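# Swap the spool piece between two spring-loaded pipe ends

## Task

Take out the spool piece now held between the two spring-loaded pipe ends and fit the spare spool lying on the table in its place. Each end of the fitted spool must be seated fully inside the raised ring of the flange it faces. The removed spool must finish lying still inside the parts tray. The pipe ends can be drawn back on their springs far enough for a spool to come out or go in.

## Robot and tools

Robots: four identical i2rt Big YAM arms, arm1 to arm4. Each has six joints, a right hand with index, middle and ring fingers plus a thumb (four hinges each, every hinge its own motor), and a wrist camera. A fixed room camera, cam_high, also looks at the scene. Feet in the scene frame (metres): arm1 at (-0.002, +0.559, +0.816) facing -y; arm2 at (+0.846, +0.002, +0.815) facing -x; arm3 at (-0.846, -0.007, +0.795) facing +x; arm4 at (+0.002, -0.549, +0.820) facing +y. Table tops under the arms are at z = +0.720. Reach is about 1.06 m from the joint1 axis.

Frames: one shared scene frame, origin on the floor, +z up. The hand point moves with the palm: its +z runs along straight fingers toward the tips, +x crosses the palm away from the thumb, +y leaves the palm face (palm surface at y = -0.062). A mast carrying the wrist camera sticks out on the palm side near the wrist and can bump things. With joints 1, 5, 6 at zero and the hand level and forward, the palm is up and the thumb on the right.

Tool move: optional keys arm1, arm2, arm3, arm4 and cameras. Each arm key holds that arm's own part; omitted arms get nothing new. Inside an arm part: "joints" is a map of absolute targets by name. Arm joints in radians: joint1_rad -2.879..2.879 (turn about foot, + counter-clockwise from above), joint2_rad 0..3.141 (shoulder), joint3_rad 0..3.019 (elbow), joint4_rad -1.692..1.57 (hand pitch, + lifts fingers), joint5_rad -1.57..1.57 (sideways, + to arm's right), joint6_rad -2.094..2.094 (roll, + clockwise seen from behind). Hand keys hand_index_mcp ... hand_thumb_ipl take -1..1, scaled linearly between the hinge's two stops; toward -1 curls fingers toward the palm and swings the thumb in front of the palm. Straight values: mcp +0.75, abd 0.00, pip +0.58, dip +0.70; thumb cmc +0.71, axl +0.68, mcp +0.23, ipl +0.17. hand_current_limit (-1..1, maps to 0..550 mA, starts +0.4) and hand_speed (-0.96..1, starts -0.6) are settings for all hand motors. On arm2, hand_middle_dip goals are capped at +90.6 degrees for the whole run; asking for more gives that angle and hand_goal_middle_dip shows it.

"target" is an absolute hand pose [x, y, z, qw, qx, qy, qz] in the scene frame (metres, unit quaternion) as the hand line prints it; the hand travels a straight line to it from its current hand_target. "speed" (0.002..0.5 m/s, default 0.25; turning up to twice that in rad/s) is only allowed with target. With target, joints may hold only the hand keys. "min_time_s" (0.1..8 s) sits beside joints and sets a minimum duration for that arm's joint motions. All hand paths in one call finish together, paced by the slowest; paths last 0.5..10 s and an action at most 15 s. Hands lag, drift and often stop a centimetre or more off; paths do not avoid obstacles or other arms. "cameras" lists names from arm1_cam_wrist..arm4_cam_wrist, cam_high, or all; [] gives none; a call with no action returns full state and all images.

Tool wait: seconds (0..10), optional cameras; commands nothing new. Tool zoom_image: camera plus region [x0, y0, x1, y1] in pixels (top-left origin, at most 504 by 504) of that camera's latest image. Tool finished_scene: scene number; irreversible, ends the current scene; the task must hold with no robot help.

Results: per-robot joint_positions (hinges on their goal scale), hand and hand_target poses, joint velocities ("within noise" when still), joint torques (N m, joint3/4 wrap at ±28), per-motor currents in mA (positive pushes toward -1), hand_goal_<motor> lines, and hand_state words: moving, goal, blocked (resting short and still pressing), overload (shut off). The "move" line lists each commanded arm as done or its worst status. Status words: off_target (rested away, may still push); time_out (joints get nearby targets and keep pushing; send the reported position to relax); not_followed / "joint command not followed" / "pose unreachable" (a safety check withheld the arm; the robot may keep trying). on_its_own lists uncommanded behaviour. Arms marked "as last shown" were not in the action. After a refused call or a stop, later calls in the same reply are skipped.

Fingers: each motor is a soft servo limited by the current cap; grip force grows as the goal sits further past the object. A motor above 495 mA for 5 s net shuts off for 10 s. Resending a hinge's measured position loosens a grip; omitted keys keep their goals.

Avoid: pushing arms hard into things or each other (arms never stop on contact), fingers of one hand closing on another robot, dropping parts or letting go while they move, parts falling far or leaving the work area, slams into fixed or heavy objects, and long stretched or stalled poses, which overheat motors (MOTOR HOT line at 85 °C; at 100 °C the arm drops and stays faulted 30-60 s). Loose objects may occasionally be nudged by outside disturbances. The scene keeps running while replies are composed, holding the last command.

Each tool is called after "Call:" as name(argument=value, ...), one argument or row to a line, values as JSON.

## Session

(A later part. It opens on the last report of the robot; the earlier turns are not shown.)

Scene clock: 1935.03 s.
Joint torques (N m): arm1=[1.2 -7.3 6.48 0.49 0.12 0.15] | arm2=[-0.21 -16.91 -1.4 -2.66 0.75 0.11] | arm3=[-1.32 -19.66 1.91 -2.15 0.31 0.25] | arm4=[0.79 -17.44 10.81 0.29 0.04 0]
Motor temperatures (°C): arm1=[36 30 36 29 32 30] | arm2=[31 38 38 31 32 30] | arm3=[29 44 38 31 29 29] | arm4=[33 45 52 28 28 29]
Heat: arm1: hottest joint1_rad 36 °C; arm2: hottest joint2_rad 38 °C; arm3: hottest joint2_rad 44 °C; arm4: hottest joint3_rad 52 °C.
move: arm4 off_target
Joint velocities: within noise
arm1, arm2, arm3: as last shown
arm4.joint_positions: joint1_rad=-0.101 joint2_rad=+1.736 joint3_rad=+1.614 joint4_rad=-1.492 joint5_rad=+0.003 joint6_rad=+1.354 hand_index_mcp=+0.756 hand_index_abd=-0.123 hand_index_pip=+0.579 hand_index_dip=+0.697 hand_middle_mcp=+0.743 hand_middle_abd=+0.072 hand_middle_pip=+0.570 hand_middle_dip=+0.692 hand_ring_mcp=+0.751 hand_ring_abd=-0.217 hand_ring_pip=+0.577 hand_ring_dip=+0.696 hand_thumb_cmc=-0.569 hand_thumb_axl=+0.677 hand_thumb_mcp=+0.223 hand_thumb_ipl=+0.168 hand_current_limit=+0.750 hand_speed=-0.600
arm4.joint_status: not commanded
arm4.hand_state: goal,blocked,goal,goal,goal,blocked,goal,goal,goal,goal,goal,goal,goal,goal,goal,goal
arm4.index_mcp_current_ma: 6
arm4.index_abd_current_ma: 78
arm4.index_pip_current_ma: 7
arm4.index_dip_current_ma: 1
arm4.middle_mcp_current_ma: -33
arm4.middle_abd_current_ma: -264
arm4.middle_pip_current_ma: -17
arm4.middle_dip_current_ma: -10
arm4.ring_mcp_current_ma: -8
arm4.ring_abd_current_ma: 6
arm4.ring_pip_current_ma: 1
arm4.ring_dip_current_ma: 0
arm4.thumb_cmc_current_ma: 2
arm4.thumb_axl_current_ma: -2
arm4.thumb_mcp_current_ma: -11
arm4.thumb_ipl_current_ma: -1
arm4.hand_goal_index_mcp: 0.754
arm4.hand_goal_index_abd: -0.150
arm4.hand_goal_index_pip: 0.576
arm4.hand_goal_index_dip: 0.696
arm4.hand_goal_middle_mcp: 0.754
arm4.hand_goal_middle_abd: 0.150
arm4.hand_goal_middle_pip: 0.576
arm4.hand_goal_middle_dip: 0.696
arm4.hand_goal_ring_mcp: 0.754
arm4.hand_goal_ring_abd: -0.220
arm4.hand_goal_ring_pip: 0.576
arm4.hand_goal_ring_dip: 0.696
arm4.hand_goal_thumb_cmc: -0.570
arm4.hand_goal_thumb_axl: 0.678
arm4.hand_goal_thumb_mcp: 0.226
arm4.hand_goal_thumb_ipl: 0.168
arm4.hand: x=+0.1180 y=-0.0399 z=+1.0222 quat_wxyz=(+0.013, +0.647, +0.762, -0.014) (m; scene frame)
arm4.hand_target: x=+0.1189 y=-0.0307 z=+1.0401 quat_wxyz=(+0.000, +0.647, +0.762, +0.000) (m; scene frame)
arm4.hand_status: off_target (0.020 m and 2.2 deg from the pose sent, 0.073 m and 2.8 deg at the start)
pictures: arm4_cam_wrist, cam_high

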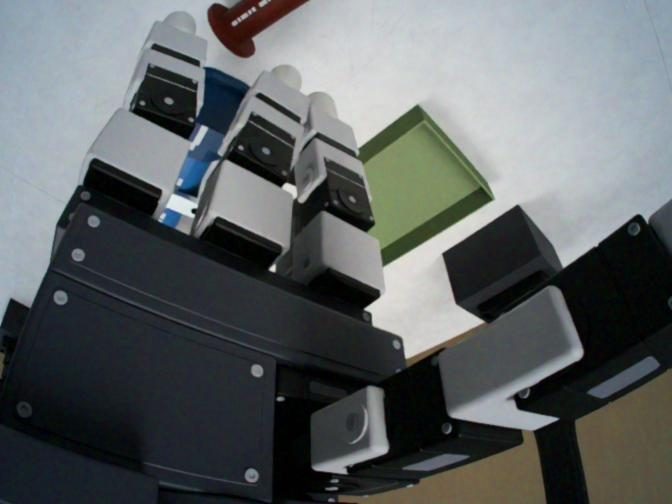

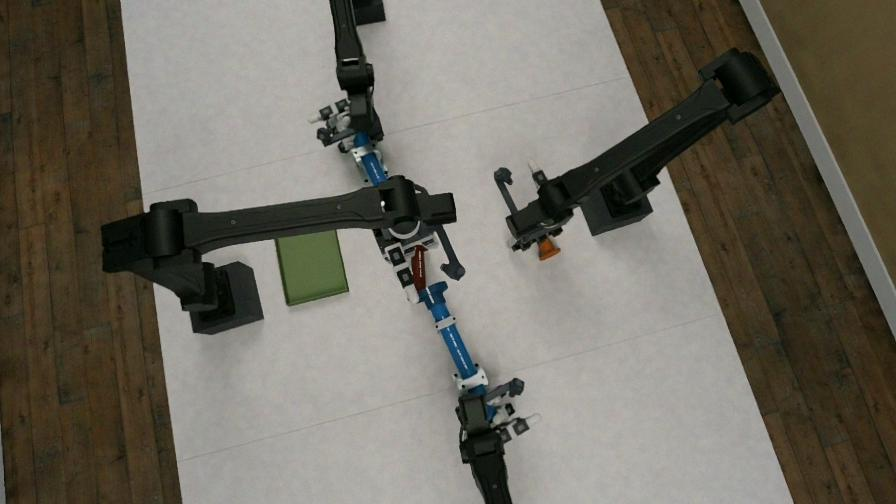

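Call:
move(
  arm4={"target":[0.03,-0.25,1.08,0,0.6474,0.7622,0],"speed":0.3,"joints":{"hand_index_abd":0.22,"hand_middle_abd":-0.22,"hand_current_limit":0.4}},
  cameras=["arm4_cam_wrist","cam_high"],
)

Call:
zoom_image(
  camera="cam_high",
  region=[320, 160, 500, 340],
)

Scene clock: 1945.13 s.
Joint torques (N m): arm1=[0.79 -7.06 6.45 0.42 0.11 0.14] | arm2=[0.09 -16.85 -1.47 -2.69 0.77 0.14] | arm3=[-1.38 -19.66 1.91 -2.18 0.31 0.24] | arm4=[1.67 -7.65 7.3 0.4 0.15 0.11]
Motor temperatures (°C): arm1=[36 30 36 29 32 30] | arm2=[31 38 38 31 32 30] | arm3=[29 44 37 31 29 29] | arm4=[33 44 51 28 28 29]
Heat: arm1: hottest joint1_rad 36 °C; arm2: hottest joint2_rad 38 °C; arm3: hottest joint2_rad 44 °C; arm4: hottest joint3_rad 51 °C.
move: arm4 done
Joint velocities: within noise
arm1, arm2, arm3: as last shown
arm4.joint_positions: joint1_rad=+0.135 joint2_rad=+1.167 joint3_rad=+1.172 joint4_rad=-1.570 joint5_rad=-0.001 joint6_rad=+1.588 hand_index_mcp=+0.755 hand_index_abd=+0.216 hand_index_pip=+0.579 hand_index_dip=+0.697 hand_middle_mcp=+0.750 hand_middle_abd=-0.216 hand_middle_pip=+0.573 hand_middle_dip=+0.693 hand_ring_mcp=+0.751 hand_ring_abd=-0.217 hand_ring_pip=+0.577 hand_ring_dip=+0.696 hand_thumb_cmc=-0.569 hand_thumb_axl=+0.677 hand_thumb_mcp=+0.223 hand_thumb_ipl=+0.168 hand_current_limit=+0.400 hand_speed=-0.600
arm4.joint_status: all done
arm4.hand_state: goal,goal,goal,goal,goal,goal,goal,goal,goal,goal,goal,goal,goal,goal,goal,goal
arm4.index_mcp_current_ma: 1
arm4.index_abd_current_ma: -9
arm4.index_pip_current_ma: 6
arm4.index_dip_current_ma: 1
arm4.middle_mcp_current_ma: -11
arm4.middle_abd_current_ma: 9
arm4.middle_pip_current_ma: -7
arm4.middle_dip_current_ma: -7
arm4.ring_mcp_current_ma: -8
arm4.ring_abd_current_ma: 5
arm4.ring_pip_current_ma: 1
arm4.ring_dip_current_ma: 0
arm4.thumb_cmc_current_ma: 1
arm4.thumb_axl_current_ma: -2
arm4.thumb_mcp_current_ma: -11
arm4.thumb_ipl_current_ma: -1
arm4.hand_goal_index_mcp: 0.754
arm4.hand_goal_index_abd: 0.220
arm4.hand_goal_index_pip: 0.576
arm4.hand_goal_index_dip: 0.696
arm4.hand_goal_middle_mcp: 0.754
arm4.hand_goal_middle_abd: -0.220
arm4.hand_goal_middle_pip: 0.576
arm4.hand_goal_middle_dip: 0.696
arm4.hand_goal_ring_mcp: 0.754
arm4.hand_goal_ring_abd: -0.220
arm4.hand_goal_ring_pip: 0.576
arm4.hand_goal_ring_dip: 0.696
arm4.hand_goal_thumb_cmc: -0.570
arm4.hand_goal_thumb_axl: 0.678
arm4.hand_goal_thumb_mcp: 0.226
arm4.hand_goal_thumb_ipl: 0.168
arm4.hand: x=+0.0319 y=-0.2452 z=+1.0809 quat_wxyz=(-0.004, +0.647, +0.763, +0.003) (m; scene frame)
arm4.hand_target: x=+0.0300 y=-0.2499 z=+1.0799 quat_wxyz=(+0.000, +0.647, +0.762, +0.000) (m; scene frame)
arm4.hand_status: done (0.005 m and 0.6 deg from the pose sent, 0.235 m and 2.2 deg at the start)
pictures: arm4_cam_wrist, cam_high

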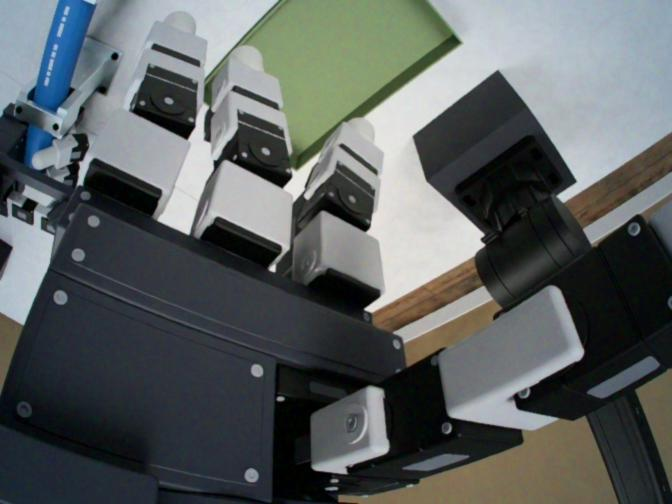

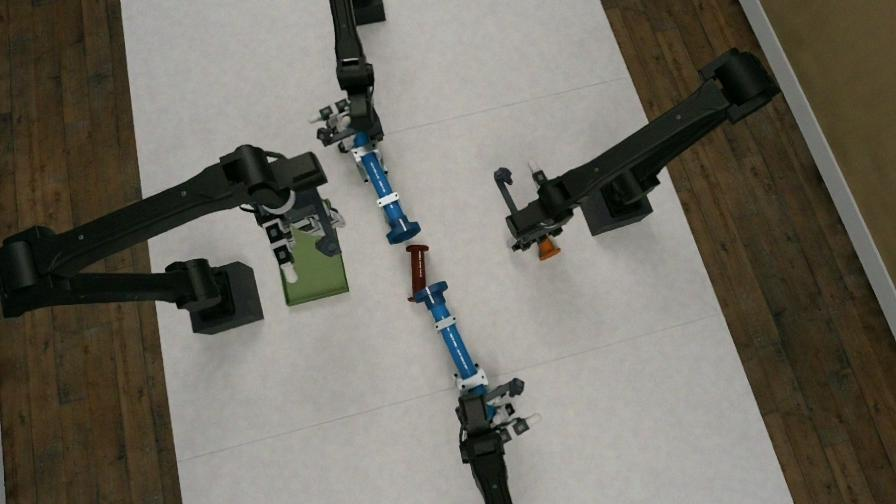

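Scaled by 2.800 from the camera's 896x504 image, which has a finer 1280x720 frame.

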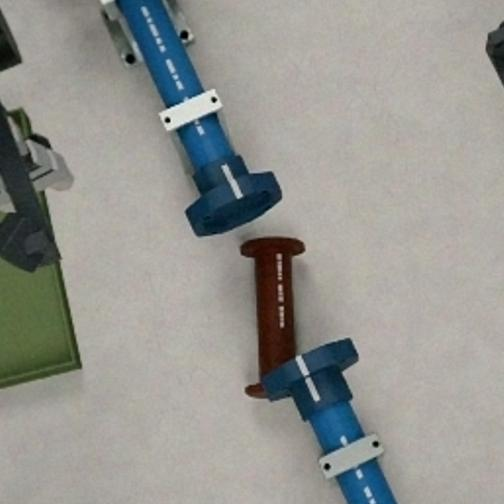

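Call:
move(
  arm4={"target":[0.121,-0.039,1.04,0,0.7649,0.6441,0],"speed":0.3},
  cameras=["arm4_cam_wrist","cam_high"],
)

Scene clock: 2022.80 s.
Joint torques (N m): arm1=[0.73 -7.24 6.46 0.47 0.12 0.14] | arm2=[-0.26 -17.03 -1.47 -2.56 0.75 0.11] | arm3=[-1.38 -19.72 1.91 -2.14 0.32 0.24] | arm4=[0.79 -14.8 11 0.35 0.16 0.14]
Motor temperatures (°C): arm1=[36 30 36 29 32 30] | arm2=[31 38 38 31 32 30] | arm3=[29 45 36 31 29 29] | arm4=[33 38 46 28 28 29]
Heat: arm1: hottest joint1_rad 36 °C; arm2: hottest joint2_rad 38 °C; arm3: hottest joint2_rad 45 °C; arm4: hottest joint3_rad 46 °C.
move: arm4 off_target
Joint velocities: within noise
arm1, arm2, arm3: as last shown
arm4.joint_positions: joint1_rad=-0.115 joint2_rad=+1.757 joint3_rad=+1.684 joint4_rad=-1.511 joint5_rad=+0.000 joint6_rad=+1.661 hand_index_mcp=+0.755 hand_index_abd=+0.216 hand_index_pip=+0.579 hand_index_dip=+0.697 hand_middle_mcp=+0.751 hand_middle_abd=-0.216 hand_middle_pip=+0.573 hand_middle_dip=+0.693 hand_ring_mcp=+0.751 hand_ring_abd=-0.217 hand_ring_pip=+0.577 hand_ring_dip=+0.696 hand_thumb_cmc=-0.569 hand_thumb_axl=+0.677 hand_thumb_mcp=+0.223 hand_thumb_ipl=+0.168 hand_current_limit=+0.400 hand_speed=-0.600
arm4.joint_status: not commanded
arm4.hand_state: goal,goal,goal,goal,goal,goal,goal,goal,goal,goal,goal,goal,goal,goal,goal,goal
arm4.index_mcp_current_ma: 1
arm4.index_abd_current_ma: -8
arm4.index_pip_current_ma: 6
arm4.index_dip_current_ma: 1
arm4.middle_mcp_current_ma: -8
arm4.middle_abd_current_ma: 9
arm4.middle_pip_current_ma: -6
arm4.middle_dip_current_ma: -7
arm4.ring_mcp_current_ma: -6
arm4.ring_abd_current_ma: 5
arm4.ring_pip_current_ma: 1
arm4.ring_dip_current_ma: 0
arm4.thumb_cmc_current_ma: 1
arm4.thumb_axl_current_ma: -2
arm4.thumb_mcp_current_ma: -11
arm4.thumb_ipl_current_ma: -1
arm4.hand_goal_index_mcp: 0.754
arm4.hand_goal_index_abd: 0.220
arm4.hand_goal_index_pip: 0.576
arm4.hand_goal_index_dip: 0.696
arm4.hand_goal_middle_mcp: 0.754
arm4.hand_goal_middle_abd: -0.220
arm4.hand_goal_middle_pip: 0.576
arm4.hand_goal_middle_dip: 0.696
arm4.hand_goal_ring_mcp: 0.754
arm4.hand_goal_ring_abd: -0.220
arm4.hand_goal_ring_pip: 0.576
arm4.hand_goal_ring_dip: 0.696
arm4.hand_goal_thumb_cmc: -0.570
arm4.hand_goal_thumb_axl: 0.678
arm4.hand_goal_thumb_mcp: 0.226
arm4.hand_goal_thumb_ipl: 0.168
arm4.hand: x=+0.1188 y=-0.0506 z=+1.0379 quat_wxyz=(+0.002, +0.760, +0.649, -0.002) (m; scene frame)
arm4.hand_target: x=+0.1210 y=-0.0394 z=+1.0399 quat_wxyz=(+0.000, +0.765, +0.644, +0.000) (m; scene frame)
arm4.hand_status: off_target (0.012 m and 0.9 deg from the pose sent, 0.228 m and 19.2 deg at the start)
pictures: arm4_cam_wrist, cam_high

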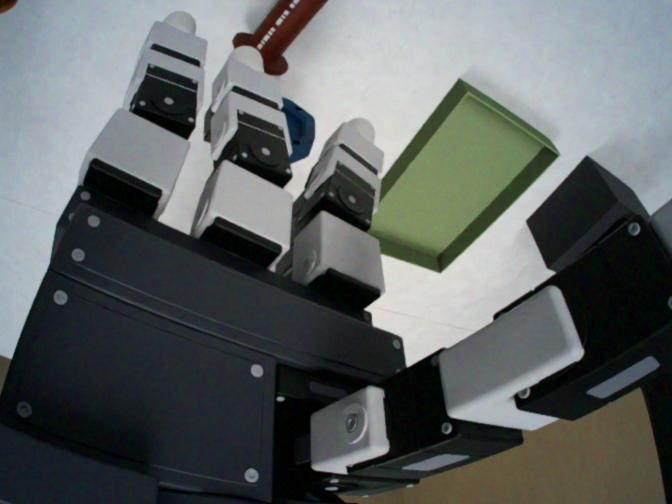

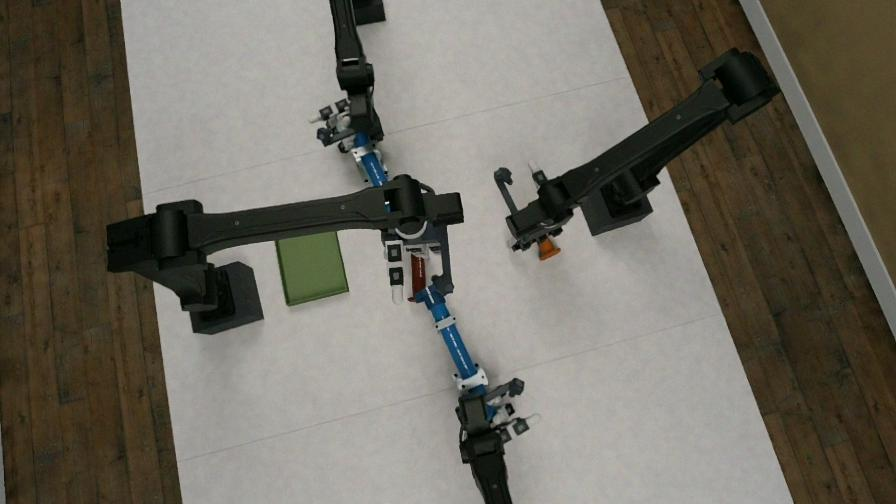

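Call:
move(
  arm4={"target":[0.122,-0.028,0.97,0,0.7649,0.6441,0],"speed":0.2},
  cameras=["arm4_cam_wrist"],
)

Call:
zoom_image(
  camera="arm4_cam_wrist",
  region=[100, 0, 480, 280],
)

Scene clock: 2040.13 s.
Joint torques (N m): arm1=[0.79 -7.06 6.5 0.47 0.11 0.13] | arm2=[0.03 -16.79 -1.37 -2.51 0.77 0.11] | arm3=[-1.38 -19.66 1.91 -2.15 0.31 0.25] | arm4=[0.73 -16.32 7.65 1.07 0.17 0.11]
Motor temperatures (°C): arm1=[36 30 36 29 32 30] | arm2=[31 38 38 31 32 30] | arm3=[29 45 36 31 29 29] | arm4=[33 38 50 28 28 29]
Heat: arm1: hottest joint1_rad 36 °C; arm2: hottest joint2_rad 38 °C; arm3: hottest joint2_rad 45 °C; arm4: hottest joint3_rad 50 °C.
move: arm4 off_target
Joint velocities: within noise
arm1, arm2, arm3: as last shown
arm4.joint_positions: joint1_rad=-0.115 joint2_rad=+1.818 joint3_rad=+1.621 joint4_rad=-1.367 joint5_rad=+0.000 joint6_rad=+1.661 hand_index_mcp=+0.755 hand_index_abd=+0.216 hand_index_pip=+0.579 hand_index_dip=+0.697 hand_middle_mcp=+0.751 hand_middle_abd=-0.216 hand_middle_pip=+0.573 hand_middle_dip=+0.693 hand_ring_mcp=+0.751 hand_ring_abd=-0.217 hand_ring_pip=+0.577 hand_ring_dip=+0.696 hand_thumb_cmc=-0.569 hand_thumb_axl=+0.677 hand_thumb_mcp=+0.223 hand_thumb_ipl=+0.168 hand_current_limit=+0.400 hand_speed=-0.600
arm4.joint_status: not commanded
arm4.hand_state: goal,goal,goal,goal,goal,goal,goal,goal,goal,goal,goal,goal,goal,goal,goal,goal
arm4.index_mcp_current_ma: 1
arm4.index_abd_current_ma: -8
arm4.index_pip_current_ma: 6
arm4.index_dip_current_ma: 1
arm4.middle_mcp_current_ma: -8
arm4.middle_abd_current_ma: 9
arm4.middle_pip_current_ma: -6
arm4.middle_dip_current_ma: -7
arm4.ring_mcp_current_ma: -6
arm4.ring_abd_current_ma: 5
arm4.ring_pip_current_ma: 1
arm4.ring_dip_current_ma: 0
arm4.thumb_cmc_current_ma: 1
arm4.thumb_axl_current_ma: -2
arm4.thumb_mcp_current_ma: -11
arm4.thumb_ipl_current_ma: -1
arm4.hand_goal_index_mcp: 0.754
arm4.hand_goal_index_abd: 0.220
arm4.hand_goal_index_pip: 0.576
arm4.hand_goal_index_dip: 0.696
arm4.hand_goal_middle_mcp: 0.754
arm4.hand_goal_middle_abd: -0.220
arm4.hand_goal_middle_pip: 0.576
arm4.hand_goal_middle_dip: 0.696
arm4.hand_goal_ring_mcp: 0.754
arm4.hand_goal_ring_abd: -0.220
arm4.hand_goal_ring_pip: 0.576
arm4.hand_goal_ring_dip: 0.696
arm4.hand_goal_thumb_cmc: -0.570
arm4.hand_goal_thumb_axl: 0.678
arm4.hand_goal_thumb_mcp: 0.226
arm4.hand_goal_thumb_ipl: 0.168
arm4.hand: x=+0.1201 y=-0.0304 z=+0.9810 quat_wxyz=(-0.004, +0.761, +0.649, +0.004) (m; scene frame)
arm4.hand_target: x=+0.1220 y=-0.0283 z=+0.9701 quat_wxyz=(+0.000, +0.765, +0.644, +0.000) (m; scene frame)
arm4.hand_status: off_target (0.011 m and 1.0 deg from the pose sent, 0.072 m and 0.9 deg at the start)
pictures: arm4_cam_wrist

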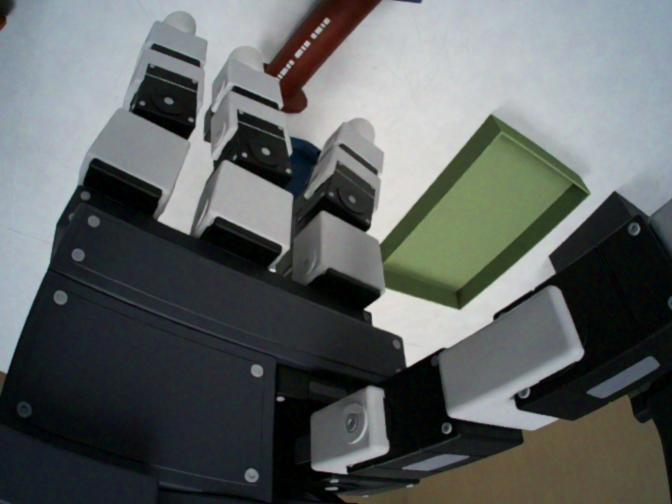

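Scaled by 1.326 from the camera's 672x504 image, which has a finer 960x720 frame.

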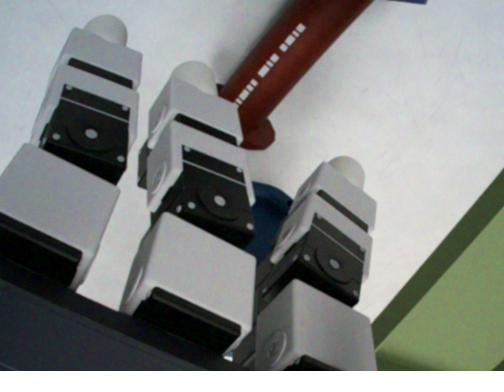

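Call:
move(
  arm4={"target":[0.122,-0.038,0.90,0,0.7649,0.6441,0],"speed":0.2},
  cameras=["arm4_cam_wrist"],
)

Call:
zoom_image(
  camera="arm4_cam_wrist",
  region=[100, 0, 480, 280],
)

Scene clock: 2056.43 s.
Joint torques (N m): arm1=[0.62 -7.24 6.5 0.39 0.11 0.12] | arm2=[0.03 -16.67 -1.42 -2.63 0.73 0.11] | arm3=[-1.32 -19.72 1.92 -2.15 0.31 0.25] | arm4=[0.67 -15.74 6.89 1.13 0.16 0.09]
Motor temperatures (°C): arm1=[36 30 36 29 32 30] | arm2=[31 38 38 31 32 30] | arm3=[29 45 35 31 29 29] | arm4=[33 38 48 28 28 29]
Heat: arm1: hottest joint1_rad 36 °C; arm2: hottest joint2_rad 38 °C; arm3: hottest joint2_rad 45 °C; arm4: hottest joint3_rad 48 °C.
move: arm4 off_target
Joint velocities: within noise
arm1, arm2, arm3: as last shown
arm4.joint_positions: joint1_rad=-0.115 joint2_rad=+1.842 joint3_rad=+1.476 joint4_rad=-1.189 joint5_rad=+0.000 joint6_rad=+1.661 hand_index_mcp=+0.755 hand_index_abd=+0.216 hand_index_pip=+0.579 hand_index_dip=+0.697 hand_middle_mcp=+0.751 hand_middle_abd=-0.216 hand_middle_pip=+0.573 hand_middle_dip=+0.693 hand_ring_mcp=+0.751 hand_ring_abd=-0.217 hand_ring_pip=+0.577 hand_ring_dip=+0.696 hand_thumb_cmc=-0.569 hand_thumb_axl=+0.677 hand_thumb_mcp=+0.223 hand_thumb_ipl=+0.168 hand_current_limit=+0.400 hand_speed=-0.600
arm4.joint_status: not commanded
arm4.hand_state: goal,goal,goal,goal,goal,goal,goal,goal,goal,goal,goal,goal,goal,goal,goal,goal
arm4.index_mcp_current_ma: 1
arm4.index_abd_current_ma: -8
arm4.index_pip_current_ma: 6
arm4.index_dip_current_ma: 1
arm4.middle_mcp_current_ma: -8
arm4.middle_abd_current_ma: 9
arm4.middle_pip_current_ma: -6
arm4.middle_dip_current_ma: -7
arm4.ring_mcp_current_ma: -6
arm4.ring_abd_current_ma: 5
arm4.ring_pip_current_ma: 1
arm4.ring_dip_current_ma: 0
arm4.thumb_cmc_current_ma: 1
arm4.thumb_axl_current_ma: -2
arm4.thumb_mcp_current_ma: -11
arm4.thumb_ipl_current_ma: -1
arm4.hand_goal_index_mcp: 0.754
arm4.hand_goal_index_abd: 0.220
arm4.hand_goal_index_pip: 0.576
arm4.hand_goal_index_dip: 0.696
arm4.hand_goal_middle_mcp: 0.754
arm4.hand_goal_middle_abd: -0.220
arm4.hand_goal_middle_pip: 0.576
arm4.hand_goal_middle_dip: 0.696
arm4.hand_goal_ring_mcp: 0.754
arm4.hand_goal_ring_abd: -0.220
arm4.hand_goal_ring_pip: 0.576
arm4.hand_goal_ring_dip: 0.696
arm4.hand_goal_thumb_cmc: -0.570
arm4.hand_goal_thumb_axl: 0.678
arm4.hand_goal_thumb_mcp: 0.226
arm4.hand_goal_thumb_ipl: 0.168
arm4.hand: x=+0.1196 y=-0.0372 z=+0.9154 quat_wxyz=(-0.008, +0.761, +0.649, +0.008) (m; scene frame)
arm4.hand_target: x=+0.1220 y=-0.0383 z=+0.9003 quat_wxyz=(+0.000, +0.765, +0.644, +0.000) (m; scene frame)
arm4.hand_status: off_target (0.016 m and 1.5 deg from the pose sent, 0.081 m and 1.0 deg at the start)
pictures: arm4_cam_wrist

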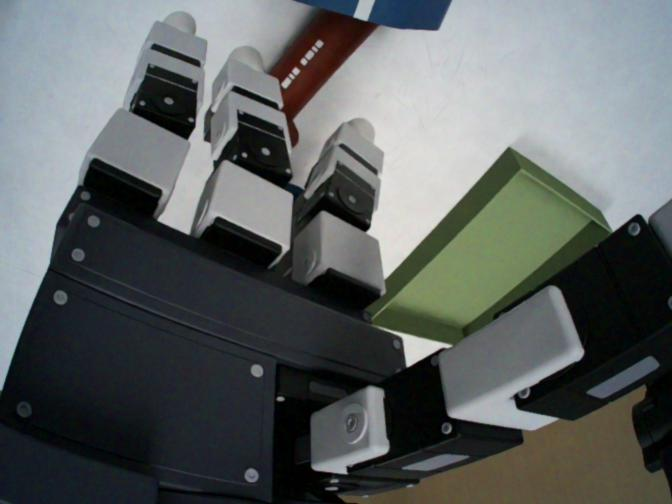

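Scaled by 1.326 from the camera's 672x504 image, which has a finer 960x720 frame.

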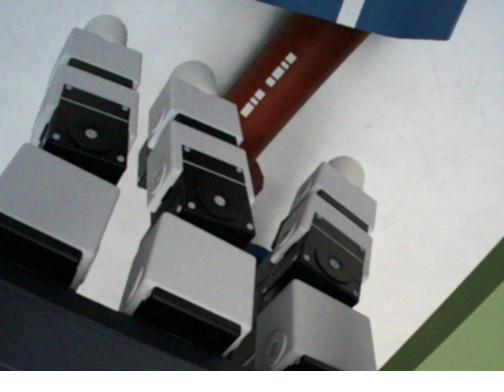

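Call:
move(
  arm4={"target":[0.122,-0.040,0.849,0,0.7649,0.6441,0],"speed":0.15},
  cameras=["arm4_cam_wrist"],
)

Call:
zoom_image(
  camera="arm4_cam_wrist",
  region=[100, 0, 480, 280],
)

Scene clock: 2068.57 s.
Joint torques (N m): arm1=[1.03 -7.36 6.52 0.39 0.1 0.15] | arm2=[0.21 -16.97 -1.5 -2.59 0.75 0.11] | arm3=[-1.32 -19.66 1.91 -2.15 0.31 0.24] | arm4=[0.56 -16.32 6.78 1.11 0.16 0.08]
Motor temperatures (°C): arm1=[36 30 36 29 32 30] | arm2=[31 38 38 31 32 30] | arm3=[29 45 35 31 29 29] | arm4=[33 39 48 28 28 29]
Heat: arm1: hottest joint1_rad 36 °C; arm2: hottest joint2_rad 38 °C; arm3: hottest joint2_rad 45 °C; arm4: hottest joint3_rad 48 °C.
move: arm4 off_target
Joint velocities: within noise
arm1, arm2, arm3: as last shown
arm4.joint_positions: joint1_rad=-0.115 joint2_rad=+1.896 joint3_rad=+1.407 joint4_rad=-1.069 joint5_rad=+0.000 joint6_rad=+1.661 hand_index_mcp=+0.755 hand_index_abd=+0.216 hand_index_pip=+0.579 hand_index_dip=+0.697 hand_middle_mcp=+0.751 hand_middle_abd=-0.216 hand_middle_pip=+0.573 hand_middle_dip=+0.693 hand_ring_mcp=+0.751 hand_ring_abd=-0.217 hand_ring_pip=+0.577 hand_ring_dip=+0.696 hand_thumb_cmc=-0.569 hand_thumb_axl=+0.677 hand_thumb_mcp=+0.223 hand_thumb_ipl=+0.168 hand_current_limit=+0.400 hand_speed=-0.600
arm4.joint_status: not commanded
arm4.hand_state: goal,goal,goal,goal,goal,goal,goal,goal,goal,goal,goal,goal,goal,goal,goal,goal
arm4.index_mcp_current_ma: 1
arm4.index_abd_current_ma: -8
arm4.index_pip_current_ma: 6
arm4.index_dip_current_ma: 1
arm4.middle_mcp_current_ma: -8
arm4.middle_abd_current_ma: 9
arm4.middle_pip_current_ma: -6
arm4.middle_dip_current_ma: -7
arm4.ring_mcp_current_ma: -6
arm4.ring_abd_current_ma: 5
arm4.ring_pip_current_ma: 1
arm4.ring_dip_current_ma: 0
arm4.thumb_cmc_current_ma: 1
arm4.thumb_axl_current_ma: -2
arm4.thumb_mcp_current_ma: -11
arm4.thumb_ipl_current_ma: -1
arm4.hand_goal_index_mcp: 0.754
arm4.hand_goal_index_abd: 0.220
arm4.hand_goal_index_pip: 0.576
arm4.hand_goal_index_dip: 0.696
arm4.hand_goal_middle_mcp: 0.754
arm4.hand_goal_middle_abd: -0.220
arm4.hand_goal_middle_pip: 0.576
arm4.hand_goal_middle_dip: 0.696
arm4.hand_goal_ring_mcp: 0.754
arm4.hand_goal_ring_abd: -0.220
arm4.hand_goal_ring_pip: 0.576
arm4.hand_goal_ring_dip: 0.696
arm4.hand_goal_thumb_cmc: -0.570
arm4.hand_goal_thumb_axl: 0.678
arm4.hand_goal_thumb_mcp: 0.226
arm4.hand_goal_thumb_ipl: 0.168
arm4.hand: x=+0.1195 y=-0.0386 z=+0.8629 quat_wxyz=(-0.007, +0.761, +0.649, +0.006) (m; scene frame)
arm4.hand_target: x=+0.1220 y=-0.0403 z=+0.8493 quat_wxyz=(+0.000, +0.765, +0.644, +0.000) (m; scene frame)
arm4.hand_status: off_target (0.014 m and 1.3 deg from the pose sent, 0.066 m and 1.4 deg at the start)
pictures: arm4_cam_wrist

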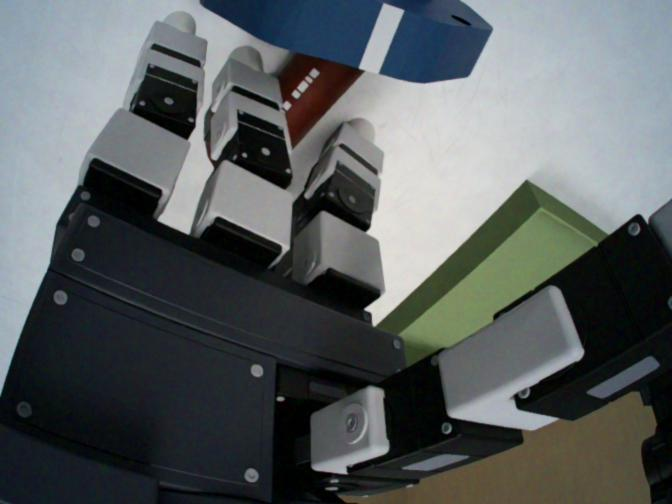

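Scaled by 1.326 from the camera's 672x504 image, which has a finer 960x720 frame.

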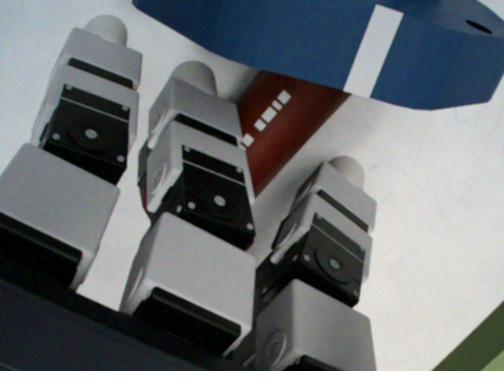

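Call:
move(
  arm4={"joints":{"hand_index_abd":-0.15,"hand_middle_abd":0.15,"hand_current_limit":0.75}},
  cameras=["arm4_cam_wrist"],
)

Scene clock: 2075.13 s.
Joint torques (N m): arm1=[0.91 -7.3 6.39 0.51 0.11 0.14] | arm2=[-0.09 -16.91 -1.42 -2.61 0.74 0.11] | arm3=[-1.38 -19.72 1.91 -2.17 0.32 0.24] | arm4=[0.56 -16.15 6.79 1.02 0.16 0.06]
Motor temperatures (°C): arm1=[36 30 36 29 32 30] | arm2=[31 38 38 31 32 30] | arm3=[29 45 35 31 29 29] | arm4=[33 39 47 28 28 29]
Heat: arm1: hottest joint1_rad 36 °C; arm2: hottest joint2_rad 38 °C; arm3: hottest joint2_rad 45 °C; arm4: hottest joint3_rad 47 °C.
move: arm4 off_target
Joint velocities: within noise
arm1, arm2, arm3: as last shown
arm4.joint_positions: joint1_rad=-0.115 joint2_rad=+1.896 joint3_rad=+1.407 joint4_rad=-1.066 joint5_rad=+0.000 joint6_rad=+1.664 hand_index_mcp=+0.754 hand_index_abd=+0.052 hand_index_pip=+0.578 hand_index_dip=+0.697 hand_middle_mcp=+0.751 hand_middle_abd=-0.099 hand_middle_pip=+0.574 hand_middle_dip=+0.695 hand_ring_mcp=+0.751 hand_ring_abd=-0.217 hand_ring_pip=+0.577 hand_ring_dip=+0.696 hand_thumb_cmc=-0.569 hand_thumb_axl=+0.677 hand_thumb_mcp=+0.223 hand_thumb_ipl=+0.168 hand_current_limit=+0.750 hand_speed=-0.600
arm4.joint_status: hand_index_abd off_target (ended at +0.052, target -0.150); hand_middle_abd off_target (ended at -0.099, target +0.150); the others done
arm4.hand_state: goal,blocked,goal,goal,goal,blocked,goal,goal,goal,goal,goal,goal,goal,goal,goal,goal
arm4.index_mcp_current_ma: 1
arm4.index_abd_current_ma: 481
arm4.index_pip_current_ma: 4
arm4.index_dip_current_ma: 1
arm4.middle_mcp_current_ma: -8
arm4.middle_abd_current_ma: -481
arm4.middle_pip_current_ma: -4
arm4.middle_dip_current_ma: -3
arm4.ring_mcp_current_ma: -6
arm4.ring_abd_current_ma: 5
arm4.ring_pip_current_ma: 1
arm4.ring_dip_current_ma: 0
arm4.thumb_cmc_current_ma: 1
arm4.thumb_axl_current_ma: -2
arm4.thumb_mcp_current_ma: -11
arm4.thumb_ipl_current_ma: -1
arm4.hand_goal_index_mcp: 0.754
arm4.hand_goal_index_abd: -0.150
arm4.hand_goal_index_pip: 0.576
arm4.hand_goal_index_dip: 0.696
arm4.hand_goal_middle_mcp: 0.754
arm4.hand_goal_middle_abd: 0.150
arm4.hand_goal_middle_pip: 0.576
arm4.hand_goal_middle_dip: 0.696
arm4.hand_goal_ring_mcp: 0.754
arm4.hand_goal_ring_abd: -0.220
arm4.hand_goal_ring_pip: 0.576
arm4.hand_goal_ring_dip: 0.696
arm4.hand_goal_thumb_cmc: -0.570
arm4.hand_goal_thumb_axl: 0.678
arm4.hand_goal_thumb_mcp: 0.226
arm4.hand_goal_thumb_ipl: 0.168
arm4.hand: x=+0.1194 y=-0.0382 z=+0.8629 quat_wxyz=(-0.008, +0.761, +0.648, +0.007) (m; scene frame)
arm4.hand_target: x=+0.1220 y=-0.0404 z=+0.8493 quat_wxyz=(+0.000, +0.765, +0.644, +0.000) (m; scene frame)
arm4.hand_status: not commanded
pictures: arm4_cam_wrist

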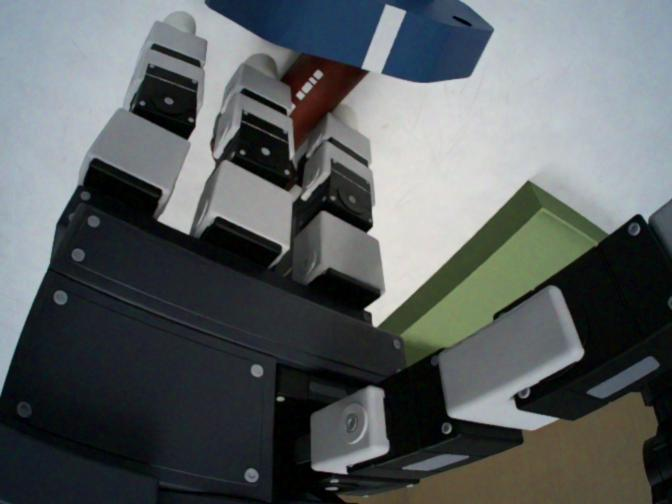

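Call:
move(
  arm4={"target":[0.125,-0.09,0.876,0,0.7649,0.6441,0],"speed":0.1},
  cameras=["arm4_cam_wrist"],
)

Call:
move(
  arm4={"target":[0.12,-0.19,0.888,0,0.7649,0.6441,0],"speed":0.15},
  cameras=["arm4_cam_wrist","cam_high"],
)

Scene clock: 2085.60 s.
Joint torques (N m): arm1=[0.79 -7.41 6.49 0.43 0.11 0.14] | arm2=[0.03 -16.73 -1.36 -2.61 0.75 0.11] | arm3=[-1.32 -19.66 1.91 -2.13 0.31 0.24] | arm4=[0.32 -18.32 6.13 0.42 0.17 -0.08]
Motor temperatures (°C): arm1=[36 30 36 29 32 30] | arm2=[31 38 38 31 32 30] | arm3=[29 45 35 31 29 29] | arm4=[33 40 46 28 28 29]
Heat: arm1: hottest joint1_rad 36 °C; arm2: hottest joint2_rad 38 °C; arm3: hottest joint2_rad 45 °C; arm4: hottest joint3_rad 46 °C.
move: arm4 done
Joint velocities: within noise
arm1.joint_positions: joint1_rad=+0.139 joint2_rad=+1.231 joint3_rad=+0.610 joint4_rad=-0.990 joint5_rad=-0.003 joint6_rad=+1.590 hand_index_mcp=+0.753 hand_index_abd=+0.042 hand_index_pip=+0.575 hand_index_dip=+0.695 hand_middle_mcp=+0.751 hand_middle_abd=-0.058 hand_middle_pip=+0.575 hand_middle_dip=+0.696 hand_ring_mcp=+0.751 hand_ring_abd=-0.217 hand_ring_pip=+0.577 hand_ring_dip=+0.696 hand_thumb_cmc=-0.570 hand_thumb_axl=+0.677 hand_thumb_mcp=+0.223 hand_thumb_ipl=+0.168 hand_current_limit=+0.750 hand_speed=-0.600
arm1.joint_status: not commanded
arm1.hand_state: goal,blocked,goal,goal,goal,blocked,goal,goal,goal,goal,goal,goal,goal,goal,goal,goal
arm1.index_mcp_current_ma: 0
arm1.index_abd_current_ma: 481
arm1.index_pip_current_ma: 0
arm1.index_dip_current_ma: 0
arm1.middle_mcp_current_ma: -1
arm1.middle_abd_current_ma: -481
arm1.middle_pip_current_ma: 0
arm1.middle_dip_current_ma: 0
arm1.ring_mcp_current_ma: -1
arm1.ring_abd_current_ma: 1
arm1.ring_pip_current_ma: 0
arm1.ring_dip_current_ma: 0
arm1.thumb_cmc_current_ma: 0
arm1.thumb_axl_current_ma: 0
arm1.thumb_mcp_current_ma: -1
arm1.thumb_ipl_current_ma: 0
arm1.hand_goal_index_mcp: 0.754
arm1.hand_goal_index_abd: -0.150
arm1.hand_goal_index_pip: 0.576
arm1.hand_goal_index_dip: 0.696
arm1.hand_goal_middle_mcp: 0.754
arm1.hand_goal_middle_abd: 0.150
arm1.hand_goal_middle_pip: 0.576
arm1.hand_goal_middle_dip: 0.696
arm1.hand_goal_ring_mcp: 0.754
arm1.hand_goal_ring_abd: -0.220
arm1.hand_goal_ring_pip: 0.576
arm1.hand_goal_ring_dip: 0.696
arm1.hand_goal_thumb_cmc: -0.570
arm1.hand_goal_thumb_axl: 0.678
arm1.hand_goal_thumb_mcp: 0.226
arm1.hand_goal_thumb_ipl: 0.168
arm1.hand: x=-0.0413 y=+0.3117 z=+0.8604 quat_wxyz=(-0.009, +0.764, -0.645, -0.009) (m; scene frame)
arm1.hand_target: x=-0.0401 y=+0.3101 z=+0.8620 quat_wxyz=(+0.000, +0.762, -0.647, +0.000) (m; scene frame)
arm1.hand_status: not commanded
arm2.joint_positions: joint1_rad=-0.015 joint2_rad=+1.603 joint3_rad=+0.751 joint4_rad=-0.620 joint5_rad=-0.003 joint6_rad=+1.324 hand_index_mcp=-0.438 hand_index_abd=-0.001 hand_index_pip=-0.038 hand_index_dip=-0.320 hand_middle_mcp=-0.509 hand_middle_abd=+0.012 hand_middle_pip=-0.258 hand_middle_dip=-0.305 hand_ring_mcp=-0.424 hand_ring_abd=+0.015 hand_ring_pip=-0.263 hand_ring_dip=-0.297 hand_thumb_cmc=-0.571 hand_thumb_axl=+0.683 hand_thumb_mcp=+0.240 hand_thumb_ipl=+0.166 hand_current_limit=+0.750 hand_speed=-0.600
arm2.joint_status: not commanded
arm2.hand_state: goal,goal,blocked,blocked,blocked,goal,blocked,blocked,blocked,goal,blocked,blocked,goal,goal,goal,goal
arm2.index_mcp_current_ma: 18
arm2.index_abd_current_ma: 0
arm2.index_pip_current_ma: -80
arm2.index_dip_current_ma: -34
arm2.middle_mcp_current_ma: 297
arm2.middle_abd_current_ma: 14
arm2.middle_pip_current_ma: 481
arm2.middle_dip_current_ma: 481
arm2.ring_mcp_current_ma: 481
arm2.ring_abd_current_ma: 18
arm2.ring_pip_current_ma: 481
arm2.ring_dip_current_ma: 481
arm2.thumb_cmc_current_ma: 0
arm2.thumb_axl_current_ma: 6
arm2.thumb_mcp_current_ma: 29
arm2.thumb_ipl_current_ma: -2
arm2.hand_goal_index_mcp: -0.450
arm2.hand_goal_index_abd: 0.000
arm2.hand_goal_index_pip: 0.000
arm2.hand_goal_index_dip: -0.300
arm2.hand_goal_middle_mcp: -0.600
arm2.hand_goal_middle_abd: 0.000
arm2.hand_goal_middle_pip: -0.500
arm2.hand_goal_middle_dip: -0.500
arm2.hand_goal_ring_mcp: -0.600
arm2.hand_goal_ring_abd: 0.000
arm2.hand_goal_ring_pip: -0.500
arm2.hand_goal_ring_dip: -0.500
arm2.hand_goal_thumb_cmc: -0.570
arm2.hand_goal_thumb_axl: 0.678
arm2.hand_goal_thumb_mcp: 0.226
arm2.hand_goal_thumb_ipl: 0.168
arm2.hand: x=+0.4734 y=+0.1070 z=+0.7898 quat_wxyz=(-0.053, -0.100, +0.994, +0.002) (m; scene frame)
arm2.hand_target: x=+0.5339 y=+0.1135 z=+0.7894 quat_wxyz=(+0.000, -0.081, +0.997, +0.000) (m; scene frame)
arm2.hand_status: not commanded
arm3.joint_positions: joint1_rad=-0.074 joint2_rad=+1.803 joint3_rad=+1.086 joint4_rad=-0.790 joint5_rad=-0.004 joint6_rad=+1.238 hand_index_mcp=-0.400 hand_index_abd=-0.001 hand_index_pip=+0.007 hand_index_dip=-0.297 hand_middle_mcp=-0.518 hand_middle_abd=+0.009 hand_middle_pip=-0.215 hand_middle_dip=-0.383 hand_ring_mcp=-0.468 hand_ring_abd=+0.005 hand_ring_pip=-0.219 hand_ring_dip=-0.329 hand_thumb_cmc=-0.570 hand_thumb_axl=+0.677 hand_thumb_mcp=+0.223 hand_thumb_ipl=+0.168 hand_current_limit=+0.750 hand_speed=-0.600
arm3.joint_status: not commanded
arm3.hand_state: blocked,goal,goal,goal,blocked,goal,blocked,blocked,blocked,goal,blocked,blocked,goal,goal,goal,goal
arm3.index_mcp_current_ma: 84
arm3.index_abd_current_ma: -2
arm3.index_pip_current_ma: 24
arm3.index_dip_current_ma: 9
arm3.middle_mcp_current_ma: 383
arm3.middle_abd_current_ma: 29
arm3.middle_pip_current_ma: 481
arm3.middle_dip_current_ma: 481
arm3.ring_mcp_current_ma: 481
arm3.ring_abd_current_ma: 15
arm3.ring_pip_current_ma: 481
arm3.ring_dip_current_ma: 481
arm3.thumb_cmc_current_ma: 0
arm3.thumb_axl_current_ma: -2
arm3.thumb_mcp_current_ma: -14
arm3.thumb_ipl_current_ma: -1
arm3.hand_goal_index_mcp: -0.420
arm3.hand_goal_index_abd: 0.000
arm3.hand_goal_index_pip: 0.000
arm3.hand_goal_index_dip: -0.300
arm3.hand_goal_middle_mcp: -0.600
arm3.hand_goal_middle_abd: 0.000
arm3.hand_goal_middle_pip: -0.500
arm3.hand_goal_middle_dip: -0.500
arm3.hand_goal_ring_mcp: -0.600
arm3.hand_goal_ring_abd: 0.000
arm3.hand_goal_ring_pip: -0.500
arm3.hand_goal_ring_dip: -0.500
arm3.hand_goal_thumb_cmc: -0.570
arm3.hand_goal_thumb_axl: 0.678
arm3.hand_goal_thumb_mcp: 0.226
arm3.hand_goal_thumb_ipl: 0.168
arm3.hand: x=-0.3758 y=-0.1550 z=+0.7874 quat_wxyz=(+0.009, +0.994, +0.103, +0.037) (m; scene frame)
arm3.hand_target: x=-0.4206 y=-0.1577 z=+0.7898 quat_wxyz=(+0.000, +0.997, +0.081, +0.000) (m; scene frame)
arm3.hand_status: not commanded
arm4.joint_positions: joint1_rad=-0.124 joint2_rad=+1.800 joint3_rad=+1.273 joint4_rad=-1.060 joint5_rad=+0.000 joint6_rad=+1.664 hand_index_mcp=+0.751 hand_index_abd=+0.010 hand_index_pip=+0.576 hand_index_dip=+0.697 hand_middle_mcp=+0.756 hand_middle_abd=-0.099 hand_middle_pip=+0.577 hand_middle_dip=+0.695 hand_ring_mcp=+0.751 hand_ring_abd=-0.217 hand_ring_pip=+0.577 hand_ring_dip=+0.696 hand_thumb_cmc=-0.569 hand_thumb_axl=+0.677 hand_thumb_mcp=+0.223 hand_thumb_ipl=+0.168 hand_current_limit=+0.750 hand_speed=-0.600
arm4.joint_status: not commanded
arm4.hand_state: goal,blocked,goal,goal,goal,blocked,goal,goal,goal,goal,goal,goal,goal,goal,goal,goal
arm4.index_mcp_current_ma: -7
arm4.index_abd_current_ma: 481
arm4.index_pip_current_ma: 0
arm4.index_dip_current_ma: 1
arm4.middle_mcp_current_ma: 6
arm4.middle_abd_current_ma: -481
arm4.middle_pip_current_ma: 2
arm4.middle_dip_current_ma: -2
arm4.ring_mcp_current_ma: -6
arm4.ring_abd_current_ma: 5
arm4.ring_pip_current_ma: 1
arm4.ring_dip_current_ma: 0
arm4.thumb_cmc_current_ma: 1
arm4.thumb_axl_current_ma: -2
arm4.thumb_mcp_current_ma: -11
arm4.thumb_ipl_current_ma: -1
arm4.hand_goal_index_mcp: 0.754
arm4.hand_goal_index_abd: -0.150
arm4.hand_goal_index_pip: 0.576
arm4.hand_goal_index_dip: 0.696
arm4.hand_goal_middle_mcp: 0.754
arm4.hand_goal_middle_abd: 0.150
arm4.hand_goal_middle_pip: 0.576
arm4.hand_goal_middle_dip: 0.696
arm4.hand_goal_ring_mcp: 0.754
arm4.hand_goal_ring_abd: -0.220
arm4.hand_goal_ring_pip: 0.576
arm4.hand_goal_ring_dip: 0.696
arm4.hand_goal_thumb_cmc: -0.570
arm4.hand_goal_thumb_axl: 0.678
arm4.hand_goal_thumb_mcp: 0.226
arm4.hand_goal_thumb_ipl: 0.168
arm4.on_its_own: hand_index_abd moved -0.043 toward your old target -0.150
arm4.hand: x=+0.1206 y=-0.0874 z=+0.8671 quat_wxyz=(+0.004, +0.765, +0.645, -0.004) (m; scene frame)
arm4.hand_target: x=+0.1249 y=-0.0901 z=+0.8758 quat_wxyz=(+0.000, +0.765, +0.644, +0.000) (m; scene frame)
arm4.hand_status: done (0.010 m and 0.6 deg from the pose sent, 0.054 m and 1.4 deg at the start)
pictures: arm4_cam_wrist

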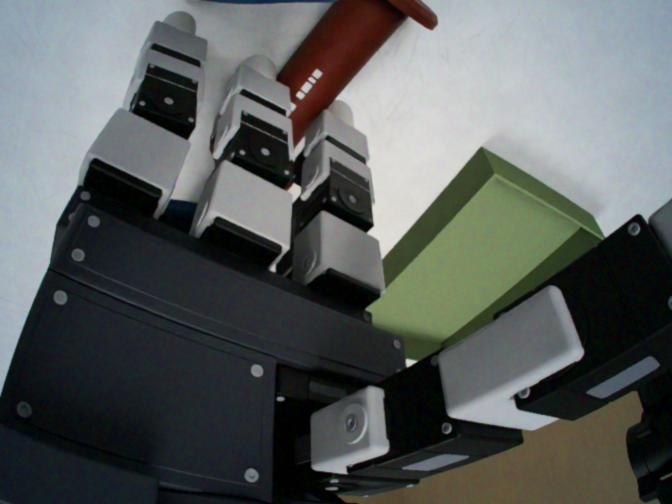

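Scene clock: 2086.93 s.
Joint torques (N m): arm1=[0.73 -7 6.49 0.49 0.13 0.14] | arm2=[0.09 -16.85 -1.5 -2.54 0.74 0.11] | arm3=[-1.44 -19.6 1.92 -2.13 0.31 0.25] | arm4=[0.32 -13.74 6.26 0.84 0.18 -0.11]
Motor temperatures (°C): arm1=[36 30 36 29 32 30] | arm2=[31 38 38 31 32 30] | arm3=[29 45 35 31 29 29] | arm4=[33 40 46 28 28 29]
Heat: arm1: hottest joint1_rad 36 °C; arm2: hottest joint2_rad 38 °C; arm3: hottest joint2_rad 45 °C; arm4: hottest joint3_rad 46 °C.
move: arm4 done
Joint velocities: within noise
arm1, arm2, arm3: as last shown
arm4.joint_positions: joint1_rad=-0.133 joint2_rad=+1.549 joint3_rad=+0.982 joint4_rad=-1.036 joint5_rad=+0.000 joint6_rad=+1.657 hand_index_mcp=+0.750 hand_index_abd=+0.004 hand_index_pip=+0.575 hand_index_dip=+0.697 hand_middle_mcp=+0.756 hand_middle_abd=-0.098 hand_middle_pip=+0.577 hand_middle_dip=+0.695 hand_ring_mcp=+0.751 hand_ring_abd=-0.217 hand_ring_pip=+0.577 hand_ring_dip=+0.696 hand_thumb_cmc=-0.569 hand_thumb_axl=+0.677 hand_thumb_mcp=+0.223 hand_thumb_ipl=+0.168 hand_current_limit=+0.750 hand_speed=-0.600
arm4.joint_status: not commanded
arm4.hand_state: goal,blocked,goal,goal,goal,blocked,goal,goal,goal,goal,goal,goal,goal,goal,goal,goal
arm4.index_mcp_current_ma: -11
arm4.index_abd_current_ma: 481
arm4.index_pip_current_ma: -2
arm4.index_dip_current_ma: 1
arm4.middle_mcp_current_ma: 4
arm4.middle_abd_current_ma: -481
arm4.middle_pip_current_ma: 3
arm4.middle_dip_current_ma: -1
arm4.ring_mcp_current_ma: -6
arm4.ring_abd_current_ma: 5
arm4.ring_pip_current_ma: 1
arm4.ring_dip_current_ma: 0
arm4.thumb_cmc_current_ma: 1
arm4.thumb_axl_current_ma: -2
arm4.thumb_mcp_current_ma: -11
arm4.thumb_ipl_current_ma: -1
arm4.hand_goal_index_mcp: 0.754
arm4.hand_goal_index_abd: -0.150
arm4.hand_goal_index_pip: 0.576
arm4.hand_goal_index_dip: 0.696
arm4.hand_goal_middle_mcp: 0.754
arm4.hand_goal_middle_abd: 0.150
arm4.hand_goal_middle_pip: 0.576
arm4.hand_goal_middle_dip: 0.696
arm4.hand_goal_ring_mcp: 0.754
arm4.hand_goal_ring_abd: -0.220
arm4.hand_goal_ring_pip: 0.576
arm4.hand_goal_ring_dip: 0.696
arm4.hand_goal_thumb_cmc: -0.570
arm4.hand_goal_thumb_axl: 0.678
arm4.hand_goal_thumb_mcp: 0.226
arm4.hand_goal_thumb_ipl: 0.168
arm4.hand: x=+0.1162 y=-0.1919 z=+0.8808 quat_wxyz=(+0.009, +0.765, +0.644, -0.009) (m; scene frame)
arm4.hand_target: x=+0.1201 y=-0.1900 z=+0.8880 quat_wxyz=(+0.000, +0.765, +0.644, +0.000) (m; scene frame)
arm4.hand_status: done (0.008 m and 1.5 deg from the pose sent, 0.105 m and 0.6 deg at the start)
pictures: arm4_cam_wrist, cam_high

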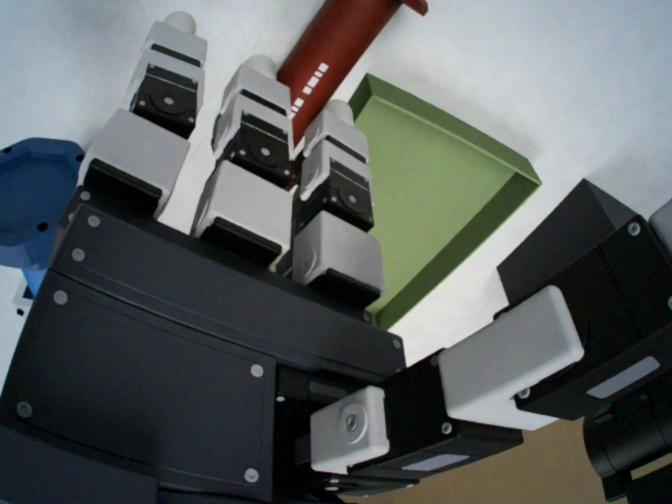

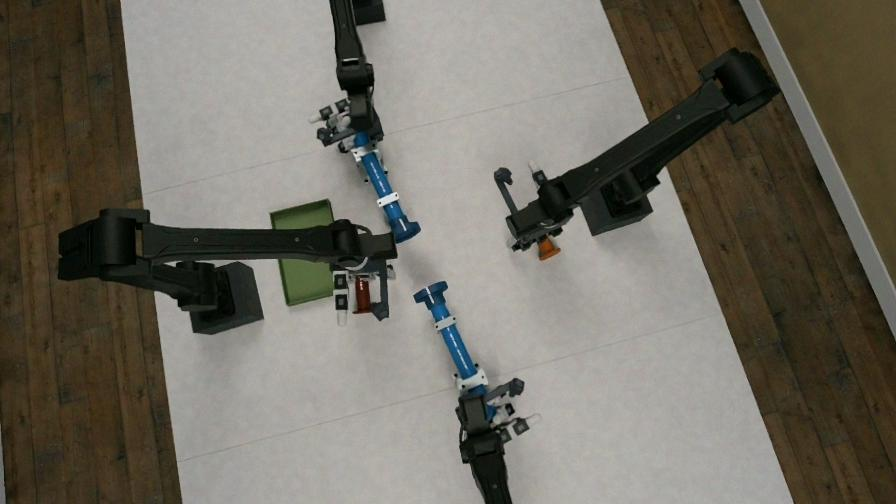

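Call:
move(
  arm4={"target":[0.10,-0.22,0.98,0,0.7071,0.7071,0],"speed":0.25},
  cameras=[],
)

Call:
move(
  arm4={"target":[-0.015,-0.29,0.985,0,0.7071,0.7071,0],"speed":0.2},
  cameras=["arm4_cam_wrist","cam_high"],
)

Call:
zoom_image(
  camera="cam_high",
  region=[230, 160, 450, 380],
)

Scene clock: 2103.23 s.
Joint torques (N m): arm1=[1.14 -7.41 6.49 0.47 0.11 0.13] | arm2=[0.15 -16.91 -1.46 -2.55 0.74 0.11] | arm3=[-1.44 -19.66 1.92 -2.15 0.32 0.25] | arm4=[1.67 -8.23 10.33 0.32 0.09 -0.12]
Motor temperatures (°C): arm1=[36 30 36 29 32 30] | arm2=[31 38 38 31 32 30] | arm3=[29 45 35 31 29 29] | arm4=[33 41 46 28 28 29]
Heat: arm1: hottest joint1_rad 36 °C; arm2: hottest joint2_rad 38 °C; arm3: hottest joint2_rad 45 °C; arm4: hottest joint3_rad 46 °C.
move: arm4 off_target
Joint velocities: within noise
arm1, arm2, arm3: as last shown
arm4.joint_positions: joint1_rad=-0.091 joint2_rad=+1.297 joint3_rad=+0.977 joint4_rad=-1.281 joint5_rad=+0.002 joint6_rad=+1.545 hand_index_mcp=+0.750 hand_index_abd=-0.124 hand_index_pip=+0.575 hand_index_dip=+0.697 hand_middle_mcp=+0.754 hand_middle_abd=+0.071 hand_middle_pip=+0.577 hand_middle_dip=+0.695 hand_ring_mcp=+0.751 hand_ring_abd=-0.217 hand_ring_pip=+0.577 hand_ring_dip=+0.696 hand_thumb_cmc=-0.569 hand_thumb_axl=+0.677 hand_thumb_mcp=+0.223 hand_thumb_ipl=+0.168 hand_current_limit=+0.750 hand_speed=-0.600
arm4.joint_status: not commanded
arm4.hand_state: goal,blocked,goal,goal,goal,blocked,goal,goal,goal,goal,goal,goal,goal,goal,goal,goal
arm4.index_mcp_current_ma: -12
arm4.index_abd_current_ma: 75
arm4.index_pip_current_ma: -2
arm4.index_dip_current_ma: 1
arm4.middle_mcp_current_ma: 0
arm4.middle_abd_current_ma: -268
arm4.middle_pip_current_ma: 2
arm4.middle_dip_current_ma: -1
arm4.ring_mcp_current_ma: -6
arm4.ring_abd_current_ma: 5
arm4.ring_pip_current_ma: 1
arm4.ring_dip_current_ma: 0
arm4.thumb_cmc_current_ma: 1
arm4.thumb_axl_current_ma: -2
arm4.thumb_mcp_current_ma: -11
arm4.thumb_ipl_current_ma: -1
arm4.hand_goal_index_mcp: 0.754
arm4.hand_goal_index_abd: -0.150
arm4.hand_goal_index_pip: 0.576
arm4.hand_goal_index_dip: 0.696
arm4.hand_goal_middle_mcp: 0.754
arm4.hand_goal_middle_abd: 0.150
arm4.hand_goal_middle_pip: 0.576
arm4.hand_goal_middle_dip: 0.696
arm4.hand_goal_ring_mcp: 0.754
arm4.hand_goal_ring_abd: -0.220
arm4.hand_goal_ring_pip: 0.576
arm4.hand_goal_ring_dip: 0.696
arm4.hand_goal_thumb_cmc: -0.570
arm4.hand_goal_thumb_axl: 0.678
arm4.hand_goal_thumb_mcp: 0.226
arm4.hand_goal_thumb_ipl: 0.168
arm4.on_its_own: hand_index_abd moved -0.128 toward your old target -0.150; hand_middle_abd moved +0.170 toward your old target +0.150
arm4.hand: x=+0.1021 y=-0.2343 z=+0.9683 quat_wxyz=(+0.009, +0.714, +0.701, -0.008) (m; scene frame)
arm4.hand_target: x=+0.1000 y=-0.2205 z=+0.9799 quat_wxyz=(+0.000, +0.707, +0.707, +0.000) (m; scene frame)
arm4.hand_status: off_target (0.019 m and 1.7 deg from the pose sent, 0.104 m and 10.0 deg at the start)
pictures: none
No camera images: "cameras" was empty.

Scene clock: 2104.97 s.
Joint torques (N m): arm1=[0.91 -7.41 6.5 0.51 0.1 0.12] | arm2=[-0.09 -16.97 -1.42 -2.59 0.76 0.11] | arm3=[-1.32 -19.6 1.91 -2.14 0.31 0.25] | arm4=[1.79 -8 7.04 0.36 0.29 0.14]
Motor temperatures (°C): arm1=[36 30 36 29 32 30] | arm2=[31 38 38 31 32 30] | arm3=[29 45 35 31 29 29] | arm4=[33 41 46 28 28 29]
Heat: arm1: hottest joint1_rad 36 °C; arm2: hottest joint2_rad 38 °C; arm3: hottest joint2_rad 45 °C; arm4: hottest joint3_rad 46 °C.
move: arm4 done
Joint velocities: within noise
arm1, arm2, arm3: as last shown
arm4.joint_positions: joint1_rad=+0.290 joint2_rad=+1.169 joint3_rad=+0.914 joint4_rad=-1.320 joint5_rad=-0.005 joint6_rad=+1.907 hand_index_mcp=+0.750 hand_index_abd=-0.124 hand_index_pip=+0.575 hand_index_dip=+0.697 hand_middle_mcp=+0.754 hand_middle_abd=+0.071 hand_middle_pip=+0.577 hand_middle_dip=+0.695 hand_ring_mcp=+0.751 hand_ring_abd=-0.217 hand_ring_pip=+0.577 hand_ring_dip=+0.696 hand_thumb_cmc=-0.569 hand_thumb_axl=+0.677 hand_thumb_mcp=+0.223 hand_thumb_ipl=+0.168 hand_current_limit=+0.750 hand_speed=-0.600
arm4.joint_status: not commanded
arm4.hand_state: goal,blocked,goal,goal,goal,blocked,goal,goal,goal,goal,goal,goal,goal,goal,goal,goal
arm4.index_mcp_current_ma: -12
arm4.index_abd_current_ma: 75
arm4.index_pip_current_ma: -2
arm4.index_dip_current_ma: 1
arm4.middle_mcp_current_ma: 0
arm4.middle_abd_current_ma: -268
arm4.middle_pip_current_ma: 2
arm4.middle_dip_current_ma: -1
arm4.ring_mcp_current_ma: -6
arm4.ring_abd_current_ma: 5
arm4.ring_pip_current_ma: 1
arm4.ring_dip_current_ma: 0
arm4.thumb_cmc_current_ma: 1
arm4.thumb_axl_current_ma: -2
arm4.thumb_mcp_current_ma: -11
arm4.thumb_ipl_current_ma: -1
arm4.hand_goal_index_mcp: 0.754
arm4.hand_goal_index_abd: -0.150
arm4.hand_goal_index_pip: 0.576
arm4.hand_goal_index_dip: 0.696
arm4.hand_goal_middle_mcp: 0.754
arm4.hand_goal_middle_abd: 0.150
arm4.hand_goal_middle_pip: 0.576
arm4.hand_goal_middle_dip: 0.696
arm4.hand_goal_ring_mcp: 0.754
arm4.hand_goal_ring_abd: -0.220
arm4.hand_goal_ring_pip: 0.576
arm4.hand_goal_ring_dip: 0.696
arm4.hand_goal_thumb_cmc: -0.570
arm4.hand_goal_thumb_axl: 0.678
arm4.hand_goal_thumb_mcp: 0.226
arm4.hand_goal_thumb_ipl: 0.168
arm4.hand: x=-0.0144 y=-0.2849 z=+0.9828 quat_wxyz=(-0.001, +0.707, +0.708, -0.001) (m; scene frame)
arm4.hand_target: x=-0.0150 y=-0.2898 z=+0.9849 quat_wxyz=(+0.000, +0.707, +0.707, +0.000) (m; scene frame)
arm4.hand_status: done (0.006 m and 0.2 deg from the pose sent, 0.131 m and 1.7 deg at the start)
pictures: arm4_cam_wrist, cam_high

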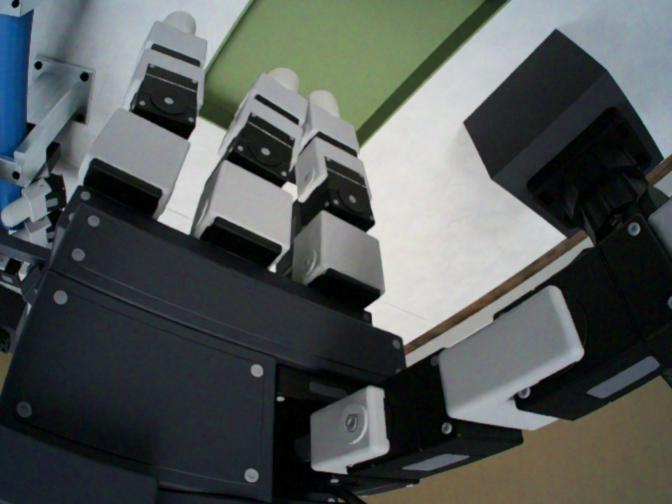

